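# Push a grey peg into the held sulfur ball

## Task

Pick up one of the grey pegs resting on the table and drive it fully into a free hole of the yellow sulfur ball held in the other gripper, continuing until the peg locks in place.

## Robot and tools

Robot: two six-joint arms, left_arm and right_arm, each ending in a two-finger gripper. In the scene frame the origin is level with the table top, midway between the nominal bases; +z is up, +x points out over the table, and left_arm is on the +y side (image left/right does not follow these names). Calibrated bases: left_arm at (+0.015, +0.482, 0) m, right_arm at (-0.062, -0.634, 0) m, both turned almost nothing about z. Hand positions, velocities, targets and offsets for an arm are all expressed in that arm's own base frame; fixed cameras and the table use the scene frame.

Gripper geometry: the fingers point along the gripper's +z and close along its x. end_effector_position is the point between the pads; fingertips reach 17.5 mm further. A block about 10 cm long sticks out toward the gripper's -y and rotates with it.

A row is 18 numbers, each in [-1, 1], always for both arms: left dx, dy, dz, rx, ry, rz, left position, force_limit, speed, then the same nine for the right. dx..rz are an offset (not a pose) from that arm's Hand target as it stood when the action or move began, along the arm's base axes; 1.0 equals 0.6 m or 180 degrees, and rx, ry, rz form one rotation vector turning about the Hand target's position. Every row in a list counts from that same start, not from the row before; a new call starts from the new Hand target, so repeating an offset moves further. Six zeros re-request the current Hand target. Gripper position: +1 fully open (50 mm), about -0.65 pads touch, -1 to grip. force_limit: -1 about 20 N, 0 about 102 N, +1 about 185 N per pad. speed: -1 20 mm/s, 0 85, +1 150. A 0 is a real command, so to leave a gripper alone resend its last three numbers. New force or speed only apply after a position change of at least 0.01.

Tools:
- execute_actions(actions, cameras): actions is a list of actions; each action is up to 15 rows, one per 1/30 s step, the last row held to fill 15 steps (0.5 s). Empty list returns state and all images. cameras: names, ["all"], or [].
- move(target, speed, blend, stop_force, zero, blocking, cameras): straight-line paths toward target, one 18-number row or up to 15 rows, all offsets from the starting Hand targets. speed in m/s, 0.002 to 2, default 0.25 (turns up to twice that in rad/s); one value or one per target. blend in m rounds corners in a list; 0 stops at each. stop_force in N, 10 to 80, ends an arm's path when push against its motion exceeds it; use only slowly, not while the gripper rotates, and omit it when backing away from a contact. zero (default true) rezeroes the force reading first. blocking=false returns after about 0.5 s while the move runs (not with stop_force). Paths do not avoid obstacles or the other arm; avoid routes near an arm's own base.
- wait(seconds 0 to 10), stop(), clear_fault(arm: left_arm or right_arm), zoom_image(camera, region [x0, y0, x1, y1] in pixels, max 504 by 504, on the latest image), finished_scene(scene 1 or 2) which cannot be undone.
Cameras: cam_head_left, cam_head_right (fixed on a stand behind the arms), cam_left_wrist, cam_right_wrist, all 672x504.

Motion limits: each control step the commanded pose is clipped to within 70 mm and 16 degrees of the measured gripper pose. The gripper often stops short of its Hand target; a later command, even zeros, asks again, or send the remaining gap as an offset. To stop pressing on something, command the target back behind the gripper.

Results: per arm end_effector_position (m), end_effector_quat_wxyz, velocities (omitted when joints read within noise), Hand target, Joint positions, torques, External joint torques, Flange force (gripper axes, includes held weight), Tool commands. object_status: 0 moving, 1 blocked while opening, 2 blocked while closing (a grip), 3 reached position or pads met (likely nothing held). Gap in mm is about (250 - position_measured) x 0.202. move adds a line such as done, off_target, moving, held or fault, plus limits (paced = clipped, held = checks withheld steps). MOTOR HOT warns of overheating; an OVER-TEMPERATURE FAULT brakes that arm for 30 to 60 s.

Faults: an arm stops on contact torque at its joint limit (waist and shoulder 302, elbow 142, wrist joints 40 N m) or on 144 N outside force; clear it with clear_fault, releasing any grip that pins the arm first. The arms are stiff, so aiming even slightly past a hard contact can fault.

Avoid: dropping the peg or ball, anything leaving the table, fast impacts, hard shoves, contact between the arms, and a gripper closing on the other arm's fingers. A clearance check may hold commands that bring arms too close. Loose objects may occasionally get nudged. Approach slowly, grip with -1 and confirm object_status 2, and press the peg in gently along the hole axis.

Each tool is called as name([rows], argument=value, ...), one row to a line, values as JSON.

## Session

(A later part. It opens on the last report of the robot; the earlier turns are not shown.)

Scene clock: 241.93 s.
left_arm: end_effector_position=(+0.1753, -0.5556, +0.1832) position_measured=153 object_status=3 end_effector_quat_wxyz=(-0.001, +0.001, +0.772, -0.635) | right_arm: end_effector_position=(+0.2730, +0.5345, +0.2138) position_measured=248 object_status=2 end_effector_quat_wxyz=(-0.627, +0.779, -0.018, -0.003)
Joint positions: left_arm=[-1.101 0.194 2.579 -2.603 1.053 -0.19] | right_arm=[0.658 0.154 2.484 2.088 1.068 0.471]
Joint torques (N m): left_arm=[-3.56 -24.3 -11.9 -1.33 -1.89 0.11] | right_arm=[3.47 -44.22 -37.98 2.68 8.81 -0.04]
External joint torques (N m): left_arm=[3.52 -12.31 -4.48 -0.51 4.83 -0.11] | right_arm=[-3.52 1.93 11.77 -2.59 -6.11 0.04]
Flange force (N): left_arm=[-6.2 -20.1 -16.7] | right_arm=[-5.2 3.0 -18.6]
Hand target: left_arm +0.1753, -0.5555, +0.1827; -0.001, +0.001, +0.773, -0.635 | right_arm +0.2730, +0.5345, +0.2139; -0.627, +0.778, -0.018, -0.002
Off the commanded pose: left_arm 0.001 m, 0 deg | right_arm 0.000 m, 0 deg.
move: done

move(target=[0,0,0,0,0,0,-0.192157,1,1,0,-0.0010,-0.0108,0,0,0,-0.98,1,0], speed=0.006)

move([
  [0,0,0,0,0,0,-0.192157,1,1,-0.0008,-0.0001,-0.0010,0,0,0,-0.98,1,0],
  [0,0,0,0,0,0,-0.192157,1,1,0.0,-0.0001,-0.0010,0,0.0083,0,-0.98,1,0],
  [0,0,0,0,0,0,-0.192157,1,1,0.0,-0.0001,-0.0010,0,-0.0083,0,-0.98,1,0],
  [0,0,0,0,0,0,-0.192157,1,1,0.0,-0.0001,-0.0010,0.0083,0,0,-0.98,1,0],
  [0,0,0,0,0,0,-0.192157,1,1,0.0,-0.0001,-0.0010,-0.0111,0,0,-0.98,1,0],
  [0,0,0,0,0,0,-0.192157,1,1,0.0,-0.0001,-0.0010,0,0,0,-0.98,1,0],
], speed=0.015, blend=0.0003, cameras=["cam_left_wrist"])

zoom_image(camera="cam_left_wrist", region=[342, 235, 388, 295])

move(target=[0,0,0,0,0,0,-0.192157,1,1,0,0.0011,0.0114,0,0,0,-0.98,1,0], speed=0.012)

Scene clock: 244.00 s.
left_arm: end_effector_position=(+0.1752, -0.5554, +0.1824) position_measured=153 object_status=3 end_effector_quat_wxyz=(-0.001, +0.001, +0.773, -0.634) | right_arm: end_effector_position=(+0.2730, +0.5340, +0.2076) position_measured=248 object_status=2 end_effector_quat_wxyz=(-0.628, +0.778, -0.018, -0.002)
Joint positions: left_arm=[-1.101 0.195 2.579 -2.603 1.052 -0.19] | right_arm=[0.657 0.168 2.488 2.096 1.078 0.453]
Joint torques (N m): left_arm=[-6.91 -87.73 -53.45 -4.13 32.48 0.24] | right_arm=[-5.93 14.73 12.28 -7.67 -25.11 -0.06]
External joint torques (N m): left_arm=[6.98 51.01 37.08 2.28 -29.53 -0.24] | right_arm=[6.05 -58.29 -37.82 7.73 27.84 0.05]
Flange force (N): left_arm=[-16.0 73.7 15.6] | right_arm=[-18.2 -103.0 -27.7]
Hand target: left_arm +0.1753, -0.5555, +0.1827; -0.001, +0.001, +0.773, -0.635 | right_arm +0.2730, +0.5339, +0.2075; -0.627, +0.778, -0.018, -0.002
Off the commanded pose: left_arm 0.000 m, 0 deg | right_arm 0.000 m, 0 deg.
move: done

Scene clock: 251.37 s.
left_arm: end_effector_position=(+0.1753, -0.5555, +0.1827) position_measured=153 object_status=3 end_effector_quat_wxyz=(-0.001, +0.001, +0.773, -0.635) | right_arm: end_effector_position=(+0.2730, +0.5339, +0.2069) position_measured=248 object_status=2 end_effector_quat_wxyz=(-0.627, +0.778, -0.018, -0.002)
Joint positions: left_arm=[-1.101 0.194 2.579 -2.603 1.052 -0.19] | right_arm=[0.657 0.17 2.488 2.097 1.079 0.451]
Joint torques (N m): left_arm=[-6.81 -95.42 -60.37 -5.05 36.65 0.35] | right_arm=[-5.29 23.5 17.95 -9.16 -28.62 -0.22]
External joint torques (N m): left_arm=[6.79 58.71 44.02 3.22 -33.69 -0.35] | right_arm=[5.28 -67.09 -43.43 9.24 31.35 0.21]
Flange force (N): left_arm=[-15.7 85.8 16.8] | right_arm=[-19.1 -119.1 -34.2]
Hand target: left_arm +0.1753, -0.5555, +0.1827; -0.001, +0.001, +0.773, -0.635 | right_arm +0.2730, +0.5339, +0.2069; -0.627, +0.778, -0.018, -0.002
Off the commanded pose: left_arm 0.000 m, 0 deg | right_arm 0.000 m, 0 deg.
move: done
camera_calibration:
cam_left_wrist: T_world_to_cam=[[-0.999928, 0.000706863, 0.0120143, 0.183484], [-0.00996695, 0.510887, -0.85959, 0.460387], [-0.00674554, -0.859648, -0.510842, -0.251148], [0, 0, 0, 1]] pos_world=[0.186365, -0.451234, 0.265243]
Images, in order (width x height): cam_left_wrist 672x504.

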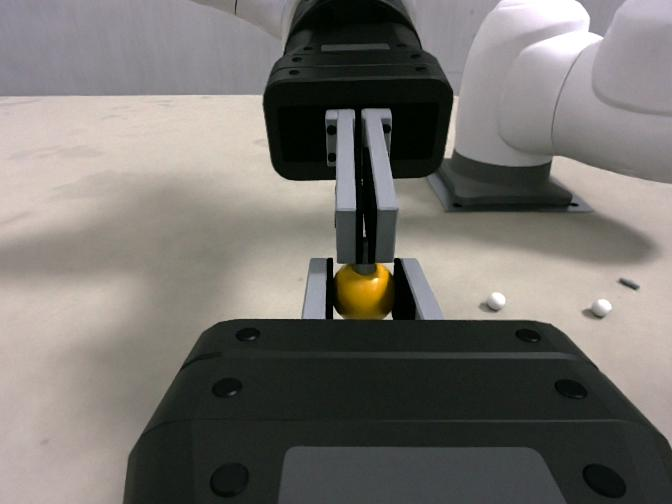

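Scaled by 8.400 from the camera's 672x504 image, which has a finer 960x720 frame.

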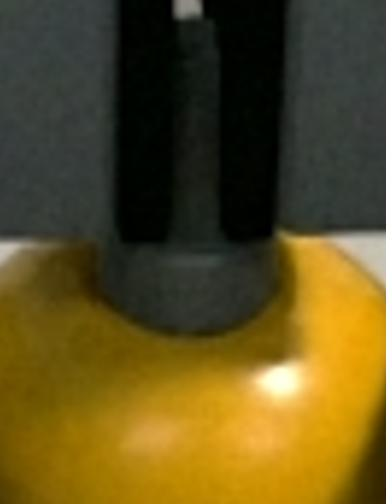

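Scene clock: 252.20 s.
left_arm: end_effector_position=(+0.1753, -0.5556, +0.1831) position_measured=153 object_status=3 end_effector_quat_wxyz=(-0.001, +0.001, +0.773, -0.635) end_effector_velocity=(+0.001, +0.001, -0.003) end_effector_angular_velocity=(+0.009, +0.001, +0.003) | right_arm: end_effector_position=(+0.2730, +0.5345, +0.2135) position_measured=248 object_status=2 end_effector_quat_wxyz=(-0.627, +0.779, -0.018, -0.003)
Joint positions: left_arm=[-1.101 0.194 2.579 -2.603 1.052 -0.19] | right_arm=[0.659 0.155 2.484 2.089 1.068 0.47]
Joint velocities: left_arm=[0.001 0 0.001 0 -0.008 -0.001] | right_arm=[within noise]
Joint torques (N m): left_arm=[-3.58 -24.39 -12.16 -1.51 -1.62 0.15] | right_arm=[2.91 -46.17 -36.39 2.43 8.27 -0.26]
External joint torques (N m): left_arm=[3.63 -12.12 -4.06 -0.32 4.53 -0.15] | right_arm=[-2.91 3.83 10.28 -2.35 -5.58 0.26]
Flange force (N): left_arm=[-6.8 -20.3 -17.5] | right_arm=[-2.6 5.9 -13.2]
Hand target: left_arm +0.1753, -0.5555, +0.1827; -0.001, +0.001, +0.773, -0.635 | right_arm +0.2730, +0.5345, +0.2137; -0.627, +0.778, -0.018, -0.002
Off the commanded pose: left_arm 0.000 m, 0 deg | right_arm 0.000 m, 0 deg.
move: done

move(target=[0,0,0,0,0,0,-0.192157,1,1,0,0.0001,0.0013,0,0,0,-0.98,1,0], speed=0.006, cameras=["cam_left_wrist"])

zoom_image(camera="cam_left_wrist", region=[342, 235, 388, 295])

Scene clock: 253.17 s.
left_arm: end_effector_position=(+0.1753, -0.5554, +0.1826) position_measured=153 object_status=3 end_effector_quat_wxyz=(-0.001, +0.001, +0.773, -0.635) | right_arm: end_effector_position=(+0.2730, +0.5346, +0.2145) position_measured=248 object_status=2 end_effector_quat_wxyz=(-0.627, +0.778, -0.018, -0.002)
Joint positions: left_arm=[-1.101 0.194 2.579 -2.603 1.052 -0.19] | right_arm=[0.659 0.153 2.483 2.088 1.067 0.472]
Joint torques (N m): left_arm=[-1.98 -33.6 -14.45 -1.96 3.03 0.11] | right_arm=[-0.18 -37.72 -27.4 0.57 3.14 -0.05]
External joint torques (N m): left_arm=[1.95 -3.15 -1.98 0.11 -0.07 -0.11] | right_arm=[0.07 -4.49 1.11 -0.47 -0.45 0.05]
Flange force (N): left_arm=[-5.9 -9.6 -4.8] | right_arm=[-5.2 -9.6 -7.9]
Hand target: left_arm +0.1753, -0.5555, +0.1827; -0.001, +0.001, +0.773, -0.635 | right_arm +0.2730, +0.5346, +0.2145; -0.627, +0.778, -0.018, -0.002
Off the commanded pose: left_arm 0.000 m, 0 deg | right_arm 0.000 m, 0 deg.
move: done
camera_calibration:
cam_left_wrist: T_world_to_cam=[[-0.999927, 0.000652855, 0.0121002, 0.183436], [-0.0100669, 0.511077, -0.859476, 0.460462], [-0.00674523, -0.859535, -0.511033, -0.251046], [0, 0, 0, 1]] pos_world=[0.186365, -0.451234, 0.265243]
Images, in order (width x height): cam_left_wrist 672x504.

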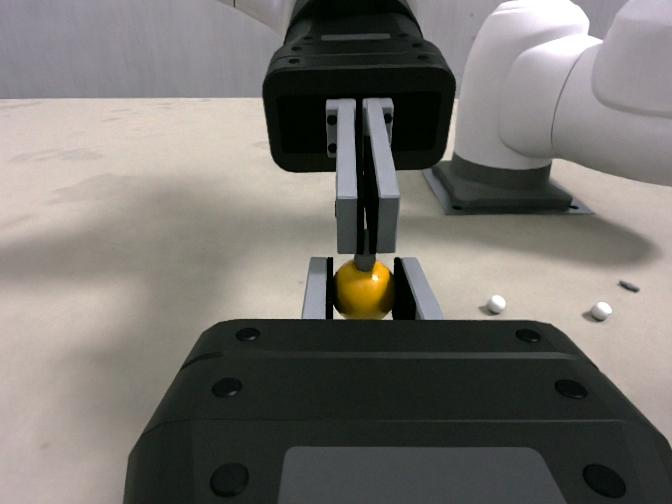

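Scaled by 8.400 from the camera's 672x504 image, which has a finer 960x720 frame.

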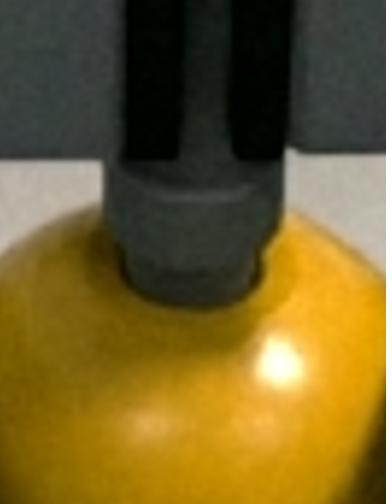

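move(target=[0,0,0,0,0,0,-0.192157,1,1,-0.0010,-0.0015,-0.0150,0,0,0,-0.98,1,0], speed=0.006, stop_force=50)

move([
  [0,0,0,0,0,0,-0.192157,1,1,-0.0034,-0.0028,-0.0014,0.0278,-0.0333,0,-0.98,1,0],
  [0,0,0,0,0,0,-0.192157,1,1,0.0023,-0.0028,-0.0014,0.0278,0.0222,0,-0.98,1,0],
  [0,0,0,0,0,0,-0.192157,1,1,0.0023,-0.0014,-0.0007,0.0139,0.0222,0,-0.98,1,0],
  [0,0,0,0,0,0,-0.192157,1,1,-0.0034,-0.0014,-0.0007,0.0139,-0.0333,0,-0.98,1,0],
  [0,0,0,0,0,0,-0.192157,1,1,-0.0034,0,0,0,-0.0333,0,-0.98,1,0],
  [0,0,0,0,0,0,-0.192157,1,1,0.0023,0,0,0,0.0222,0,-0.98,1,0],
  [0,0,0,0,0,0,-0.192157,1,1,0.0023,0.0014,0.0007,-0.0139,0.0222,0,-0.98,1,0],
  [0,0,0,0,0,0,-0.192157,1,1,-0.0034,0.0014,0.0007,-0.0139,-0.0333,0,-0.98,1,0],
  [0,0,0,0,0,0,-0.192157,1,1,-0.0034,0.0028,0.0014,-0.0278,-0.0333,0,-0.98,1,0],
  [0,0,0,0,0,0,-0.192157,1,1,0.0023,0.0028,0.0014,-0.0278,0.0222,0,-0.98,1,0],
  [0,0,0,0,0,0,-0.192157,1,1,0,0,0,0,0,0,-0.98,1,0],
], speed=0.08, blend=0.0003, cameras=["cam_left_wrist"])

move(target=[0,0,0,0,0,0,-0.192157,1,1,0,0.0008,0.0080,0,0,0,-0.98,1,0], speed=0.012, cameras=["cam_left_wrist"])

zoom_image(camera="cam_left_wrist", region=[342, 235, 388, 295])

Scene clock: 258.37 s.
left_arm: end_effector_position=(+0.1752, -0.5554, +0.1826) position_measured=153 object_status=3 end_effector_quat_wxyz=(-0.001, +0.001, +0.773, -0.634) | right_arm: end_effector_position=(+0.2727, +0.5341, +0.2093) position_measured=248 object_status=2 end_effector_quat_wxyz=(-0.628, +0.778, -0.018, -0.002)
Joint positions: left_arm=[-1.101 0.195 2.579 -2.603 1.052 -0.19] | right_arm=[0.658 0.164 2.487 2.095 1.076 0.457]
Joint torques (N m): left_arm=[-1.97 -65.63 -39.59 -4.77 20.11 0.11] | right_arm=[0.53 -6.41 -1.81 -5.76 -12.59 -0.1]
External joint torques (N m): left_arm=[1.96 29.06 23.3 2.94 -17.17 -0.11] | right_arm=[-0.49 -36.74 -24.03 5.84 15.32 0.1]
Flange force (N): left_arm=[-6.5 41.0 6.3] | right_arm=[-6.9 -66.0 -22.9]
Hand target: left_arm +0.1753, -0.5555, +0.1827; -0.001, +0.001, +0.773, -0.635 | right_arm +0.2727, +0.5341, +0.2093; -0.628, +0.778, -0.018, -0.002 (not the last commanded pose)
Off the commanded pose: left_arm 0.000 m, 0 deg | right_arm 0.004 m, 0 deg.
move: contact (right_arm)

Scene clock: 267.10 s.
left_arm: end_effector_position=(+0.1753, -0.5555, +0.1827) position_measured=153 object_status=3 end_effector_quat_wxyz=(-0.001, +0.001, +0.773, -0.635) | right_arm: end_effector_position=(+0.2727, +0.5341, +0.2094) position_measured=248 object_status=2 end_effector_quat_wxyz=(-0.628, +0.778, -0.018, -0.002)
Joint positions: left_arm=[-1.101 0.194 2.579 -2.603 1.052 -0.19] | right_arm=[0.658 0.164 2.487 2.095 1.075 0.457]
Joint torques (N m): left_arm=[-2.91 -65.75 -40.85 -4.64 20.52 0.14] | right_arm=[0.33 -5.54 -2.93 -5.55 -12.45 -0.03]
External joint torques (N m): left_arm=[2.94 28.89 24.62 2.81 -17.58 -0.14] | right_arm=[-0.34 -37.85 -22.86 5.63 15.18 0.03]
Flange force (N): left_arm=[-7.4 40.6 3.1] | right_arm=[-9.4 -67.6 -25.6]
Hand target: left_arm +0.1753, -0.5555, +0.1827; -0.001, +0.001, +0.773, -0.635 | right_arm +0.2727, +0.5341, +0.2093; -0.628, +0.778, -0.018, -0.002
Off the commanded pose: left_arm 0.000 m, 0 deg | right_arm 0.000 m, 0 deg.
move: done
camera_calibration:
cam_left_wrist: T_world_to_cam=[[-0.999928, 0.000706863, 0.0120143, 0.183484], [-0.00996695, 0.510887, -0.85959, 0.460387], [-0.00674554, -0.859648, -0.510842, -0.251148], [0, 0, 0, 1]] pos_world=[0.186365, -0.451234, 0.265243]
Images, in order (width x height): cam_left_wrist 672x504.

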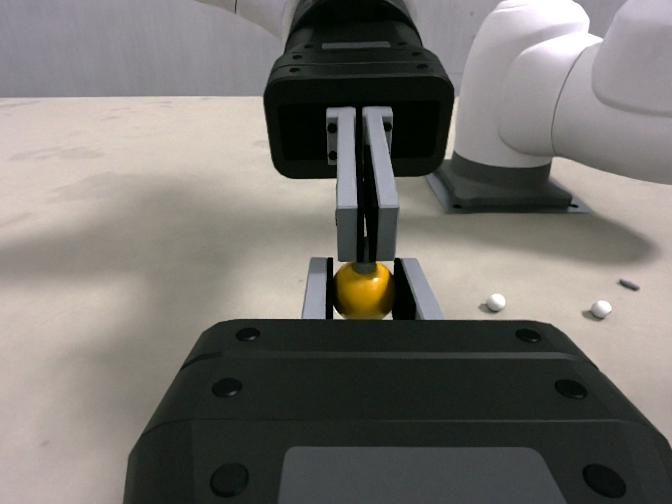

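Scene clock: 267.83 s.
left_arm: end_effector_position=(+0.1753, -0.5556, +0.1829) position_measured=153 object_status=3 end_effector_quat_wxyz=(-0.001, +0.001, +0.773, -0.635) | right_arm: end_effector_position=(+0.2727, +0.5346, +0.2142) position_measured=248 object_status=2 end_effector_quat_wxyz=(-0.628, +0.778, -0.018, -0.002)
Joint positions: left_arm=[-1.101 0.194 2.579 -2.603 1.052 -0.19] | right_arm=[0.659 0.154 2.484 2.089 1.068 0.47]
Joint torques (N m): left_arm=[-1.77 -33.47 -16.08 -2.32 2.77 0.08] | right_arm=[1.9 -36.99 -28.23 0.33 3.88 -0.02]
External joint torques (N m): left_arm=[1.81 -3.38 -0.22 0.49 0.19 -0.08] | right_arm=[-1.89 -5 2.12 -0.26 -1.19 0.02]
Flange force (N): left_arm=[-4.9 -8.4 -8.0] | right_arm=[-4.4 -9.9 -12.7]
Hand target: left_arm +0.1753, -0.5555, +0.1827; -0.001, +0.001, +0.773, -0.635 | right_arm +0.2727, +0.5346, +0.2141; -0.628, +0.778, -0.018, -0.002
Off the commanded pose: left_arm 0.000 m, 0 deg | right_arm 0.000 m, 0 deg.
move: done
camera_calibration:
cam_left_wrist: T_world_to_cam=[[-0.999929, 0.000677616, 0.0118768, 0.183605], [-0.00986671, 0.510503, -0.859819, 0.460481], [-0.0066458, -0.859876, -0.51046, -0.251354], [0, 0, 0, 1]] pos_world=[0.186465, -0.451334, 0.265443]
Images, in order (width x height): cam_left_wrist 672x504.

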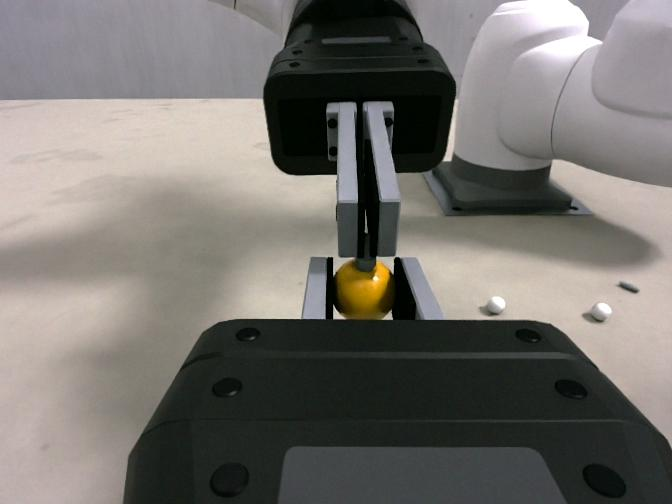

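Scaled by 8.400 from the camera's 672x504 image, which has a finer 960x720 frame.

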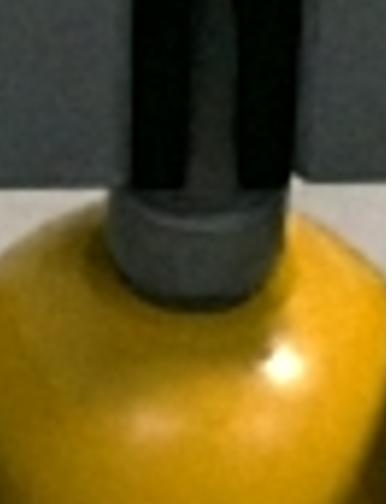

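move([
  [0,0,0,0,0,0,-0.192157,1,1,0.0005,0.005,0.05,0,0,0,-0.98,1,0],
  [0,0,0,0,0,0,-0.192157,1,1,0,-0.05,0.1,-0.16,-0.0056,0,-0.98,1,0],
  [0,0,0,0,0,0,-0.192157,1,1,0,-0.026,0.03,-0.322,-0.0056,0,-0.98,1,0],
], speed=[0.05,0.15,0.15], blend=[0.005,0.01,0], cameras=["cam_left_wrist","cam_right_wrist"])

zoom_image(camera="cam_right_wrist", region=[300, 180, 400, 280])

Scene clock: 273.50 s.
left_arm: end_effector_position=(+0.1753, -0.5555, +0.1827) position_measured=153 object_status=3 end_effector_quat_wxyz=(-0.001, +0.001, +0.773, -0.635) | right_arm: end_effector_position=(+0.2727, +0.5190, +0.2322) position_measured=248 object_status=2 end_effector_quat_wxyz=(-0.172, +0.985, -0.011, +0.013)
Joint positions: left_arm=[-1.101 0.194 2.579 -2.603 1.052 -0.19] | right_arm=[0.941 0.007 2.062 0.251 0.788 2.383]
Joint torques (N m): left_arm=[-2.01 -33.96 -14.28 -2.14 3.09 0.08] | right_arm=[0.81 -35.4 -39.94 4.49 -0.65 -0.14]
External joint torques (N m): left_arm=[2.04 -2.72 -1.9 0.31 -0.15 -0.08] | right_arm=[-0.61 -5.41 0.21 -0.28 -0.2 0.15]
Flange force (N): left_arm=[-6.9 -8.7 -4.7] | right_arm=[-4.0 6.1 -6.9]
Hand target: left_arm +0.1753, -0.5555, +0.1827; -0.001, +0.001, +0.773, -0.635 | right_arm +0.2727, +0.5190, +0.2321; -0.172, +0.985, -0.011, +0.013
Off the commanded pose: left_arm 0.000 m, 0 deg | right_arm 0.000 m, 0 deg.
move: done
camera_calibration:
cam_left_wrist: T_world_to_cam=[[-0.999927, 0.000654424, 0.0121001, 0.183437], [-0.0100671, 0.51093, -0.859563, 0.460418], [-0.0067448, -0.859622, -0.510886, -0.251125], [0, 0, 0, 1]] pos_world=[0.186365, -0.451234, 0.265243]
cam_right_wrist: T_world_to_cam=[[0.999329, -0.0127743, 0.0343306, -0.263237], [-0.0123413, -0.999842, -0.0127935, 0.547837], [0.0344886, 0.0123612, -0.999329, 0.344001], [0, 0, 0, 1]] pos_world=[0.257958, 0.540136, 0.359816]
Images, in order (width x height): cam_left_wrist 672x504, cam_right_wrist 672x504.

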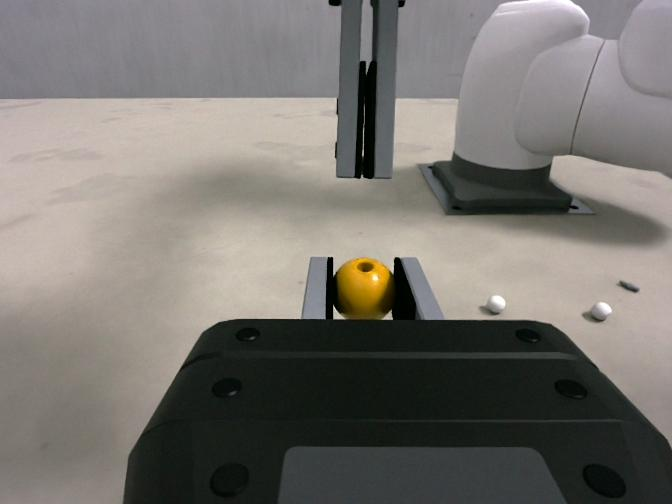

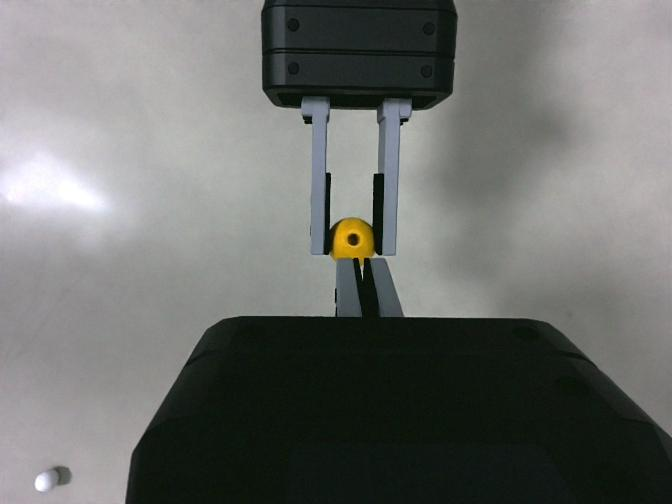

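Scaled by 5.040 from the camera's 672x504 image, which has a finer 960x720 frame.

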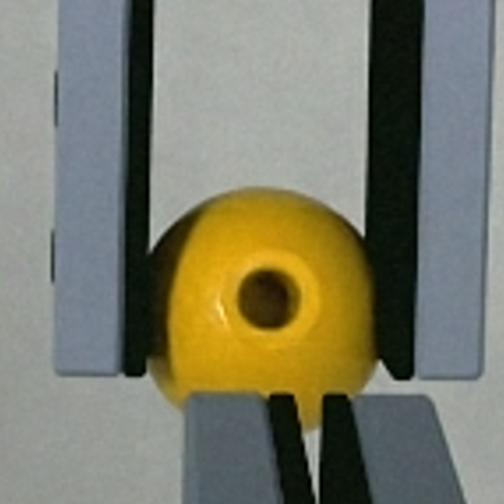

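zoom_image(camera="cam_right_wrist", region=[338, 224, 368, 254])

Scaled by 16.800 from the camera's 672x504 image, which has a finer 960x720 frame.

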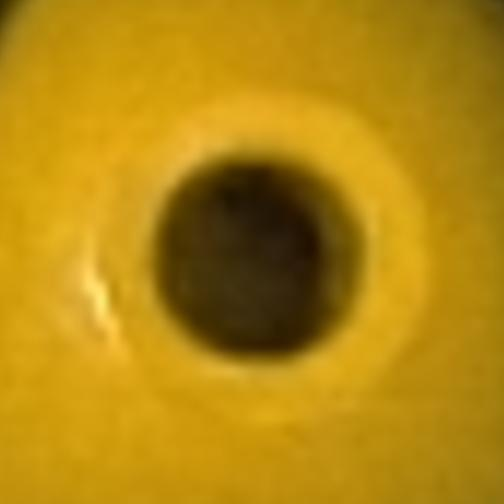

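move([
  [0,0,0,0,0,0,-0.192157,1,1,0,-0.04,0.07,0.16,0.0,0,-0.98,1,0],
  [0,0,0,0,0,0,-0.192157,1,1,0,0.029,0.03,0.322,0.0056,0,-0.98,1,0],
  [0,0,0,0,0,0,-0.192157,1,1,0,0.028,-0.006,0.322,0.0056,0,-0.98,1,0],
], speed=[0.15,0.15,0.05], blend=[0.01,0.004,0], cameras=["cam_left_wrist"])

zoom_image(camera="cam_left_wrist", region=[335, 205, 395, 275])

Scene clock: 279.83 s.
left_arm: end_effector_position=(+0.1753, -0.5555, +0.1827) position_measured=153 object_status=3 end_effector_quat_wxyz=(-0.001, +0.001, +0.773, -0.635) | right_arm: end_effector_position=(+0.2727, +0.5358, +0.2286) position_measured=248 object_status=2 end_effector_quat_wxyz=(-0.628, +0.778, -0.018, -0.002)
Joint positions: left_arm=[-1.101 0.194 2.579 -2.603 1.052 -0.19] | right_arm=[0.662 0.122 2.474 2.071 1.046 0.512]
Joint torques (N m): left_arm=[-1.61 -33.98 -14.52 -2.13 3.07 0.1] | right_arm=[0.34 -36.47 -28.52 0.28 2.97 -0.26]
External joint torques (N m): left_arm=[1.58 -2.68 -1.8 0.29 -0.12 -0.1] | right_arm=[-0.22 -4.49 0.7 -0.16 -0.32 0.26]
Flange force (N): left_arm=[-5.5 -8.6 -4.2] | right_arm=[-4.8 -9.4 -7.8]
Hand target: left_arm +0.1753, -0.5555, +0.1827; -0.001, +0.001, +0.773, -0.635 | right_arm +0.2727, +0.5358, +0.2285; -0.628, +0.778, -0.018, -0.002
Off the commanded pose: left_arm 0.000 m, 0 deg | right_arm 0.000 m, 0 deg.
move: done
camera_calibration:
cam_left_wrist: T_world_to_cam=[[-0.999927, 0.000654424, 0.0121001, 0.183437], [-0.0100671, 0.51093, -0.859563, 0.460418], [-0.0067448, -0.859622, -0.510886, -0.251125], [0, 0, 0, 1]] pos_world=[0.186365, -0.451234, 0.265243]
Images, in order (width x height): cam_left_wrist 672x504.

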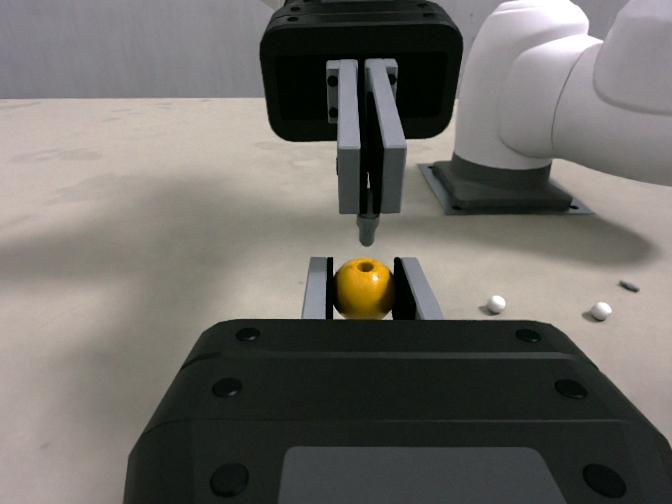

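Scaled by 7.200 from the camera's 672x504 image, which has a finer 960x720 frame.

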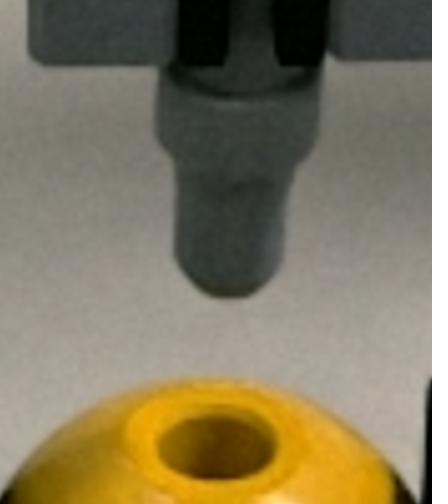

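move([
  [0,0,0,0,0,0,-0.192157,1,1,0.0,-0.0026,0,0,0,0,-0.98,1,0],
  [0,0,0,0,0,0,-0.192157,1,1,0.0003,-0.0029,-0.0200,0,0,0,-0.98,1,0],
], speed=0.015)

move(target=[0,0,0,0,0,0,-0.192157,1,1,0.0003,-0.0003,-0.0200,0,0,0,-0.98,1,0], speed=0.008, stop_force=40, cameras=["cam_left_wrist"])

zoom_image(camera="cam_left_wrist", region=[342, 235, 388, 295])

Scene clock: 282.73 s.
left_arm: end_effector_position=(+0.1753, -0.5555, +0.1827) position_measured=153 object_status=3 end_effector_quat_wxyz=(-0.001, +0.001, +0.773, -0.635) | right_arm: end_effector_position=(+0.2729, +0.5340, +0.2166) position_measured=248 object_status=2 end_effector_quat_wxyz=(-0.628, +0.778, -0.018, -0.002)
Joint positions: left_arm=[-1.101 0.194 2.579 -2.603 1.052 -0.19] | right_arm=[0.658 0.148 2.483 2.084 1.065 0.478]
Joint torques (N m): left_arm=[-1.62 -34.53 -13.77 -2.13 3.23 0.07] | right_arm=[-0.76 -35.95 -26.21 0.19 2.76 -0.17]
External joint torques (N m): left_arm=[1.65 -2.18 -2.59 0.29 -0.28 -0.07] | right_arm=[0.7 -6.18 -0.21 -0.08 -0.08 0.17]
Flange force (N): left_arm=[-6.7 -8.3 -2.4] | right_arm=[-6.8 -13.7 -7.1]
Hand target: left_arm +0.1753, -0.5555, +0.1827; -0.001, +0.001, +0.773, -0.635 | right_arm +0.2729, +0.5340, +0.2165; -0.628, +0.778, -0.018, -0.002
Off the commanded pose: left_arm 0.000 m, 0 deg | right_arm 0.000 m, 0 deg.
move: done

Scene clock: 284.43 s.
left_arm: end_effector_position=(+0.1753, -0.5555, +0.1826) position_measured=153 object_status=3 end_effector_quat_wxyz=(-0.001, +0.001, +0.773, -0.635) | right_arm: end_effector_position=(+0.2730, +0.5340, +0.2098) position_measured=248 object_status=2 end_effector_quat_wxyz=(-0.628, +0.778, -0.018, -0.002)
Joint positions: left_arm=[-1.101 0.194 2.579 -2.603 1.052 -0.19] | right_arm=[0.657 0.164 2.487 2.094 1.076 0.458]
Joint torques (N m): left_arm=[-5.57 -60.32 -34.63 -2.94 17.7 0.17] | right_arm=[-2.26 -11.41 -8.84 -3.29 -10.68 -0.18]
External joint torques (N m): left_arm=[5.69 23.35 18.33 1.1 -14.75 -0.17] | right_arm=[2.31 -31.7 -16.85 3.37 13.4 0.18]
Flange force (N): left_arm=[-13.0 31.7 1.9] | right_arm=[-12.2 -56.4 -22.1]
Hand target: left_arm +0.1753, -0.5555, +0.1827; -0.001, +0.001, +0.773, -0.635 | right_arm +0.2730, +0.5340, +0.2098; -0.628, +0.778, -0.018, -0.002 (not the last commanded pose)
Off the commanded pose: left_arm 0.000 m, 0 deg | right_arm 0.005 m, 0 deg.
move: contact (right_arm)
camera_calibration:
cam_left_wrist: T_world_to_cam=[[-0.999927, 0.000653601, 0.0121002, 0.183438], [-0.0100671, 0.511004, -0.85952, 0.460354], [-0.00674501, -0.859578, -0.510959, -0.251136], [0, 0, 0, 1]] pos_world=[0.186365, -0.451234, 0.265143]
Images, in order (width x height): cam_left_wrist 672x504.

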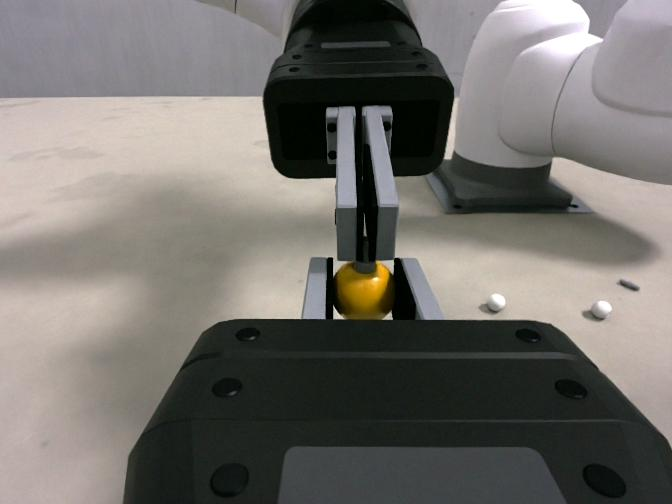

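Scaled by 8.400 from the camera's 672x504 image, which has a finer 960x720 frame.

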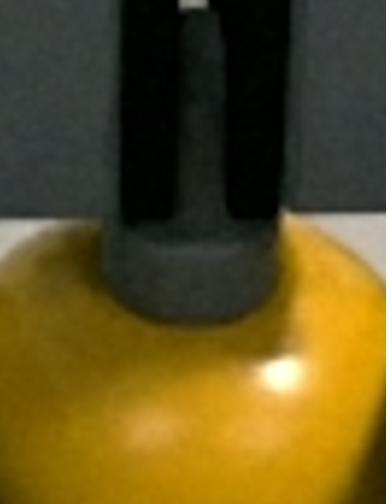

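move([
  [0,0,0,0,0,0,-0.192157,1,1,0.0,0.0001,0.0070,0,0,0,-0.98,1,0],
  [0,0,0,0,0,0,-0.192157,1,1,0.0,0.0001,0.0070,0,0,0,-0.3,0,0],
  [0,0,0,0,0,0,-0.192157,1,1,0.0,0.002,0.065,0,0,0,-0.3,0,0],
  [0,0,0,0,0,0,-0.192157,1,1,0,-0.05,0.1,-0.16,-0.0056,0,-0.3,0,0],
  [0,0,0,0,0,0,-0.192157,1,1,0,-0.025,0.037,-0.322,-0.0056,0,-0.3,0,0],
], speed=[0.02,0.02,0.04,0.15,0.15], blend=[0,0,0.005,0.01,0], cameras=["cam_left_wrist","cam_right_wrist"])

zoom_image(camera="cam_right_wrist", region=[330, 220, 375, 265])

Scene clock: 291.03 s.
left_arm: end_effector_position=(+0.1753, -0.5555, +0.1827) position_measured=153 object_status=3 end_effector_quat_wxyz=(-0.001, +0.001, +0.773, -0.635) | right_arm: end_effector_position=(+0.2730, +0.5190, +0.2320) position_measured=198 object_status=3 end_effector_quat_wxyz=(-0.172, +0.985, -0.011, +0.013)
Joint positions: left_arm=[-1.101 0.194 2.579 -2.603 1.052 -0.19] | right_arm=[0.94 0.007 2.062 0.251 0.788 2.381]
Joint torques (N m): left_arm=[-1.71 -33.93 -14.18 -2.14 3.12 0.15] | right_arm=[0.09 -35.19 -39.97 4.56 -0.62 0.03]
External joint torques (N m): left_arm=[1.69 -2.78 -2.01 0.32 -0.18 -0.15] | right_arm=[-0.23 -4.54 0.48 -0.39 -0.23 -0.03]
Flange force (N): left_arm=[-6.1 -9.2 -4.2] | right_arm=[-3.9 5.5 -5.4]
Hand target: left_arm +0.1753, -0.5555, +0.1827; -0.001, +0.001, +0.773, -0.635 | right_arm +0.2730, +0.5190, +0.2320; -0.172, +0.985, -0.011, +0.013
Off the commanded pose: left_arm 0.000 m, 0 deg | right_arm 0.000 m, 0 deg.
move: done
camera_calibration:
cam_left_wrist: T_world_to_cam=[[-0.999927, 0.000654424, 0.0121001, 0.183437], [-0.0100671, 0.51093, -0.859563, 0.460418], [-0.0067448, -0.859622, -0.510886, -0.251125], [0, 0, 0, 1]] pos_world=[0.186365, -0.451234, 0.265243]
cam_right_wrist: T_world_to_cam=[[0.999331, -0.0125949, 0.0343247, -0.26363], [-0.0121415, -0.999837, -0.0133876, 0.5479], [0.0344878, 0.0129619, -0.999321, 0.343567], [0, 0, 0, 1]] pos_world=[0.258257, 0.540036, 0.359718]
Images, in order (width x height): cam_left_wrist 672x504, cam_right_wrist 672x504.

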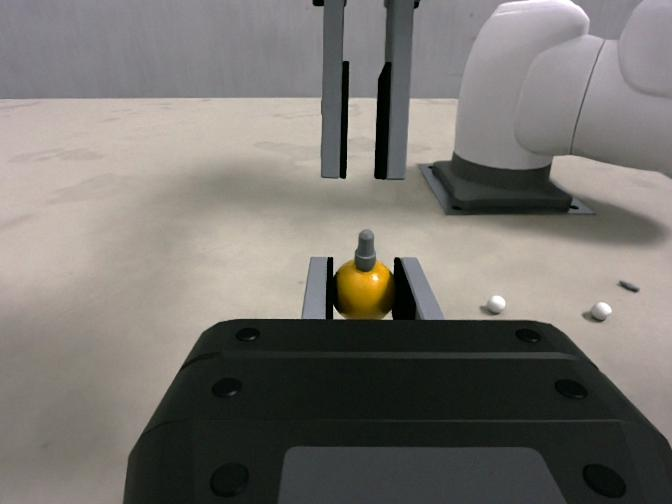

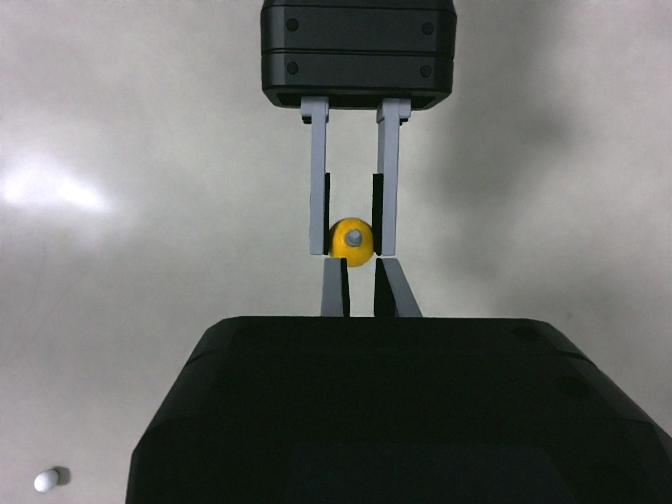

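Scaled by 11.200 from the camera's 672x504 image, which has a finer 960x720 frame.

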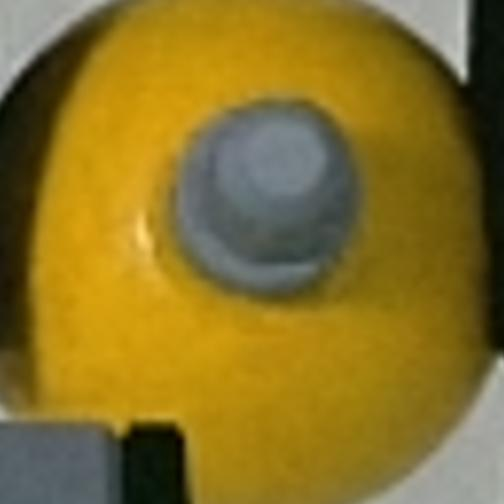

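move([
  [0,0,0,0,0,0,-0.192157,1,1,0,-0.04,0.08,0.16,0.0,0,-0.3,0,0],
  [0,0,0,0,0,0,-0.192157,1,1,0,0.028,0.03,0.322,0.0056,0,-0.3,0,0],
  [0,0,0,0,0,0,-0.192157,1,1,0,0.0252,-0.0303,0.322,0.0056,0,-0.3,0,0],
  [0,0,0,0,0,0,-0.192157,1,1,0,0.0252,-0.0303,0.322,0.0056,0,-1,1,0],
], speed=[0.15,0.15,0.05,0.05], blend=[0.01,0.004,0,0], cameras=["cam_left_wrist"])

move([
  [0,0,0,0,0,0,-0.192157,1,1,0,0.0,0.005,0,0,0,-1,1,0],
  [0,0,0,0,0,0,-0.192157,1,1,0.0012,-0.0053,0.0025,0.0444,0.0089,0,-1,1,0],
], speed=0.02)

move(target=[0,0,0,0,0,0,-0.192157,1,1,0.0002,-0.0001,-0.0200,0,0,0,-1,1,0], speed=0.005, stop_force=60, cameras=["cam_left_wrist"])

zoom_image(camera="cam_left_wrist", region=[342, 235, 388, 295])

Scene clock: 297.97 s.
left_arm: end_effector_position=(+0.1753, -0.5555, +0.1827) position_measured=153 object_status=3 end_effector_quat_wxyz=(-0.001, +0.001, +0.773, -0.635) | right_arm: end_effector_position=(+0.2730, +0.5341, +0.2139) position_measured=247 object_status=2 end_effector_quat_wxyz=(-0.628, +0.778, -0.018, -0.002)
Joint positions: left_arm=[-1.101 0.194 2.579 -2.603 1.052 -0.19] | right_arm=[0.658 0.155 2.484 2.088 1.07 0.469]
Joint torques (N m): left_arm=[-2.15 -34.72 -13.95 -2.05 3.16 0.11] | right_arm=[-0.18 -37.51 -26.54 0.41 2.86 -0.03]
External joint torques (N m): left_arm=[2.11 -1.95 -2.31 0.23 -0.21 -0.11] | right_arm=[0.11 -5.12 0.38 -0.31 -0.16 0.03]
Flange force (N): left_arm=[-7.7 -7.2 -3.0] | right_arm=[-5.1 -10.9 -7.7]
Hand target: left_arm +0.1753, -0.5555, +0.1827; -0.001, +0.001, +0.773, -0.635 | right_arm +0.2730, +0.5341, +0.2139; -0.628, +0.778, -0.018, -0.002
Off the commanded pose: left_arm 0.000 m, 0 deg | right_arm 0.000 m, 0 deg.
move: done
Images, in order (width x height): cam_left_wrist 672x504.

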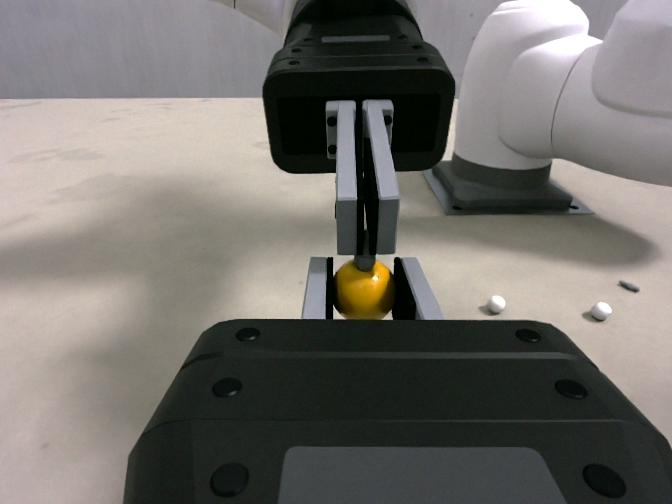

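Scene clock: 302.37 s.
left_arm: end_effector_position=(+0.1753, -0.5555, +0.1827) position_measured=153 object_status=3 end_effector_quat_wxyz=(-0.001, +0.001, +0.773, -0.635) | right_arm: end_effector_position=(+0.2737, +0.5310, +0.2154) position_measured=247 object_status=2 end_effector_quat_wxyz=(+0.680, -0.732, +0.026, +0.014)
Joint positions: left_arm=[-1.101 0.194 2.579 -2.603 1.052 -0.19] | right_arm=[0.635 0.242 2.512 2.159 1.27 0.378]
Joint torques (N m): left_arm=[-1.5 -34.31 -14.22 -2.16 3.05 0.16] | right_arm=[0.47 -42.47 -22.43 0.25 3.36 -0.1]
External joint torques (N m): left_arm=[1.53 -2.44 -2.14 0.32 -0.1 -0.16] | right_arm=[-0.41 -4.5 0.77 -0.25 -0.48 0.09]
Flange force (N): left_arm=[-6.0 -8.3 -3.4] | right_arm=[-4.0 -11.7 -6.0]
Hand target: left_arm +0.1753, -0.5555, +0.1827; -0.001, +0.001, +0.773, -0.635 | right_arm +0.2737, +0.5310, +0.2154; +0.680, -0.732, +0.026, +0.014
Off the commanded pose: left_arm 0.000 m, 0 deg | right_arm 0.000 m, 0 deg.
move: done

Scene clock: 304.53 s.
left_arm: end_effector_position=(+0.1753, -0.5554, +0.1826) position_measured=153 object_status=3 end_effector_quat_wxyz=(-0.001, +0.001, +0.773, -0.634) | right_arm: end_effector_position=(+0.2738, +0.5310, +0.2078) position_measured=247 object_status=2 end_effector_quat_wxyz=(+0.680, -0.732, +0.026, +0.014)
Joint positions: left_arm=[-1.101 0.194 2.579 -2.603 1.052 -0.19] | right_arm=[0.634 0.262 2.514 2.165 1.283 0.358]
Joint torques (N m): left_arm=[-6.55 -70.77 -36.13 -2.33 22.98 0.37] | right_arm=[-8.64 -7.53 0.75 -2.37 -17.23 -0.25]
External joint torques (N m): left_arm=[6.53 34.13 19.7 0.48 -20.02 -0.37] | right_arm=[8.75 -40.62 -21.59 2.35 20.13 0.25]
Flange force (N): left_arm=[-17.6 45.5 16.3] | right_arm=[-20.9 -77.2 -1.9]
Hand target: left_arm +0.1753, -0.5555, +0.1827; -0.001, +0.001, +0.773, -0.635 | right_arm +0.2738, +0.5310, +0.2078; +0.680, -0.732, +0.026, +0.014 (not the last commanded pose)
Off the commanded pose: left_arm 0.000 m, 0 deg | right_arm 0.004 m, 0 deg.
move: contact (right_arm)
camera_calibration:
cam_left_wrist: T_world_to_cam=[[-0.999927, 0.000651746, 0.0121003, 0.183437], [-0.0100672, 0.511121, -0.85945, 0.460389], [-0.00674487, -0.859508, -0.511077, -0.251073], [0, 0, 0, 1]] pos_world=[0.186365, -0.451234, 0.265143]
Images, in order (width x height): cam_left_wrist 672x504.

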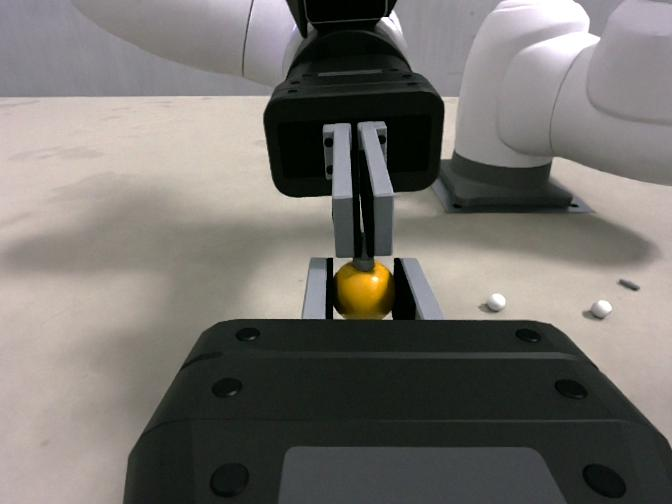

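Scaled by 8.400 from the camera's 672x504 image, which has a finer 960x720 frame.

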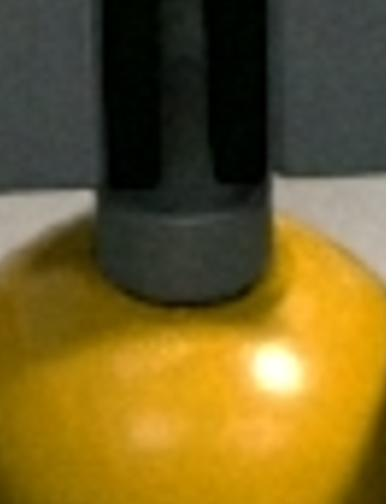

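move(target=[0,0,0,0,0,0,-0.192157,1,1,-0.0022,0.0010,-0.0008,0,0,0,-1,1,0], speed=0.005, cameras=["cam_left_wrist"])

zoom_image(camera="cam_left_wrist", region=[342, 235, 388, 295])

Scene clock: 305.73 s.
left_arm: end_effector_position=(+0.1752, -0.5555, +0.1827) position_measured=153 object_status=3 end_effector_quat_wxyz=(-0.001, +0.001, +0.773, -0.635) | right_arm: end_effector_position=(+0.2726, +0.5316, +0.2074) position_measured=247 object_status=2 end_effector_quat_wxyz=(+0.680, -0.732, +0.026, +0.014)
Joint positions: left_arm=[-1.101 0.194 2.579 -2.603 1.052 -0.19] | right_arm=[0.638 0.263 2.516 2.169 1.283 0.356]
Joint torques (N m): left_arm=[3.47 -74.64 -44.8 -7.26 24.26 0.09] | right_arm=[2.49 -3.49 10.25 -7.85 -17.78 -0.03]
External joint torques (N m): left_arm=[-3.43 37.66 28.52 5.43 -21.3 -0.09] | right_arm=[-2.48 -44.7 -30.97 7.84 20.68 0.03]
Flange force (N): left_arm=[1.2 52.0 15.9] | right_arm=[-3.3 -86.3 -7.8]
Hand target: left_arm +0.1753, -0.5555, +0.1827; -0.001, +0.001, +0.773, -0.635 | right_arm +0.2725, +0.5316, +0.2073; +0.680, -0.732, +0.026, +0.014
Off the commanded pose: left_arm 0.000 m, 0 deg | right_arm 0.000 m, 0 deg.
move: done
camera_calibration:
cam_left_wrist: T_world_to_cam=[[-0.999928, 0.000706863, 0.0120143, 0.183484], [-0.00996695, 0.510887, -0.85959, 0.460387], [-0.00674554, -0.859648, -0.510842, -0.251148], [0, 0, 0, 1]] pos_world=[0.186365, -0.451234, 0.265243]
Images, in order (width x height): cam_left_wrist 672x504.

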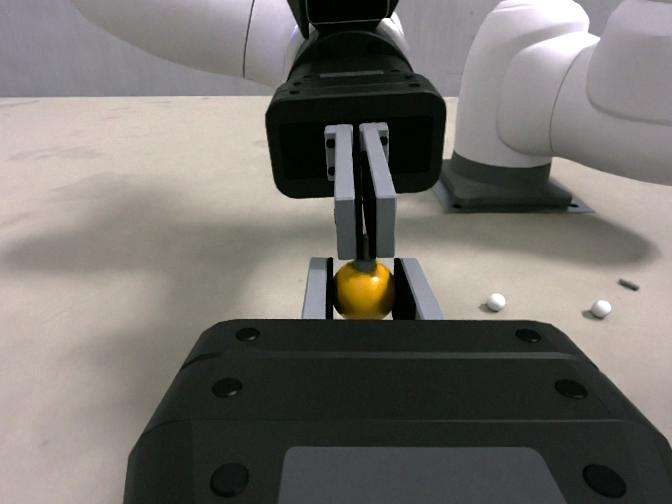

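Scaled by 8.400 from the camera's 672x504 image, which has a finer 960x720 frame.

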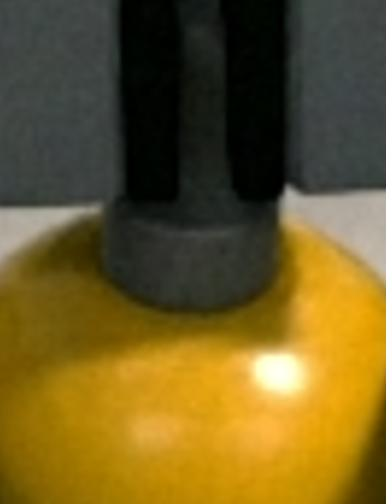

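move(target=[0,0,0,0,0,0,-0.192157,1,1,0,0.0002,0.0105,0,0,0,-1,1,0], speed=0.012, cameras=["cam_left_wrist"])

zoom_image(camera="cam_left_wrist", region=[342, 235, 388, 295])

Scene clock: 307.00 s.
left_arm: end_effector_position=(+0.1753, -0.5555, +0.1829) position_measured=153 object_status=3 end_effector_quat_wxyz=(-0.001, +0.001, +0.773, -0.635) | right_arm: end_effector_position=(+0.2725, +0.5317, +0.2136) position_measured=247 object_status=2 end_effector_quat_wxyz=(+0.680, -0.732, +0.026, +0.014)
Joint positions: left_arm=[-1.102 0.194 2.579 -2.603 1.052 -0.19] | right_arm=[0.638 0.247 2.513 2.164 1.272 0.372]
Joint torques (N m): left_arm=[-0.3 -33.64 -14.36 -2.74 2.68 0.08] | right_arm=[1.4 -40.9 -21.59 -0.35 3.48 -0.37]
External joint torques (N m): left_arm=[0.33 -3 -1.98 0.89 0.26 -0.08] | right_arm=[-1.36 -6.43 0.15 0.34 -0.59 0.36]
Flange force (N): left_arm=[-4.0 -9.1 -3.6] | right_arm=[-4.2 -17.2 -7.7]
Hand target: left_arm +0.1753, -0.5555, +0.1827; -0.001, +0.001, +0.773, -0.635 | right_arm +0.2725, +0.5317, +0.2136; +0.680, -0.732, +0.026, +0.014
Off the commanded pose: left_arm 0.000 m, 0 deg | right_arm 0.000 m, 0 deg.
move: done
camera_calibration:
cam_left_wrist: T_world_to_cam=[[-0.999929, 0.000539739, 0.0119112, 0.183534], [-0.00996611, 0.510575, -0.859775, 0.460469], [-0.00654563, -0.859833, -0.510534, -0.251247], [0, 0, 0, 1]] pos_world=[0.186465, -0.451234, 0.265443]
Images, in order (width x height): cam_left_wrist 672x504.

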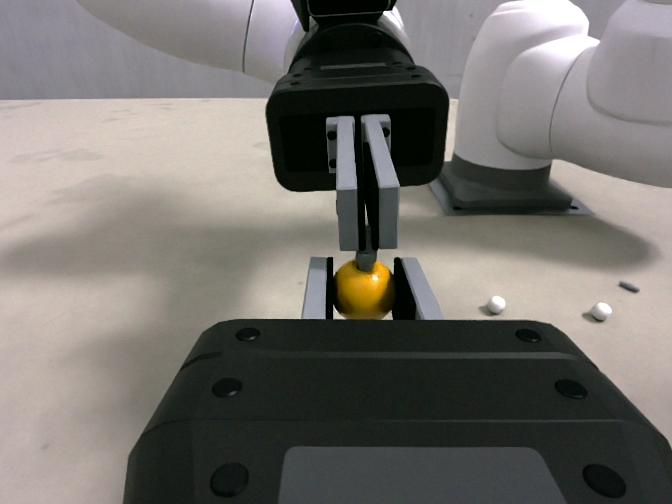

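Scaled by 8.400 from the camera's 672x504 image, which has a finer 960x720 frame.

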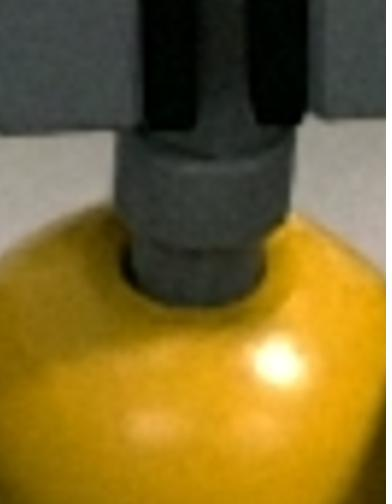

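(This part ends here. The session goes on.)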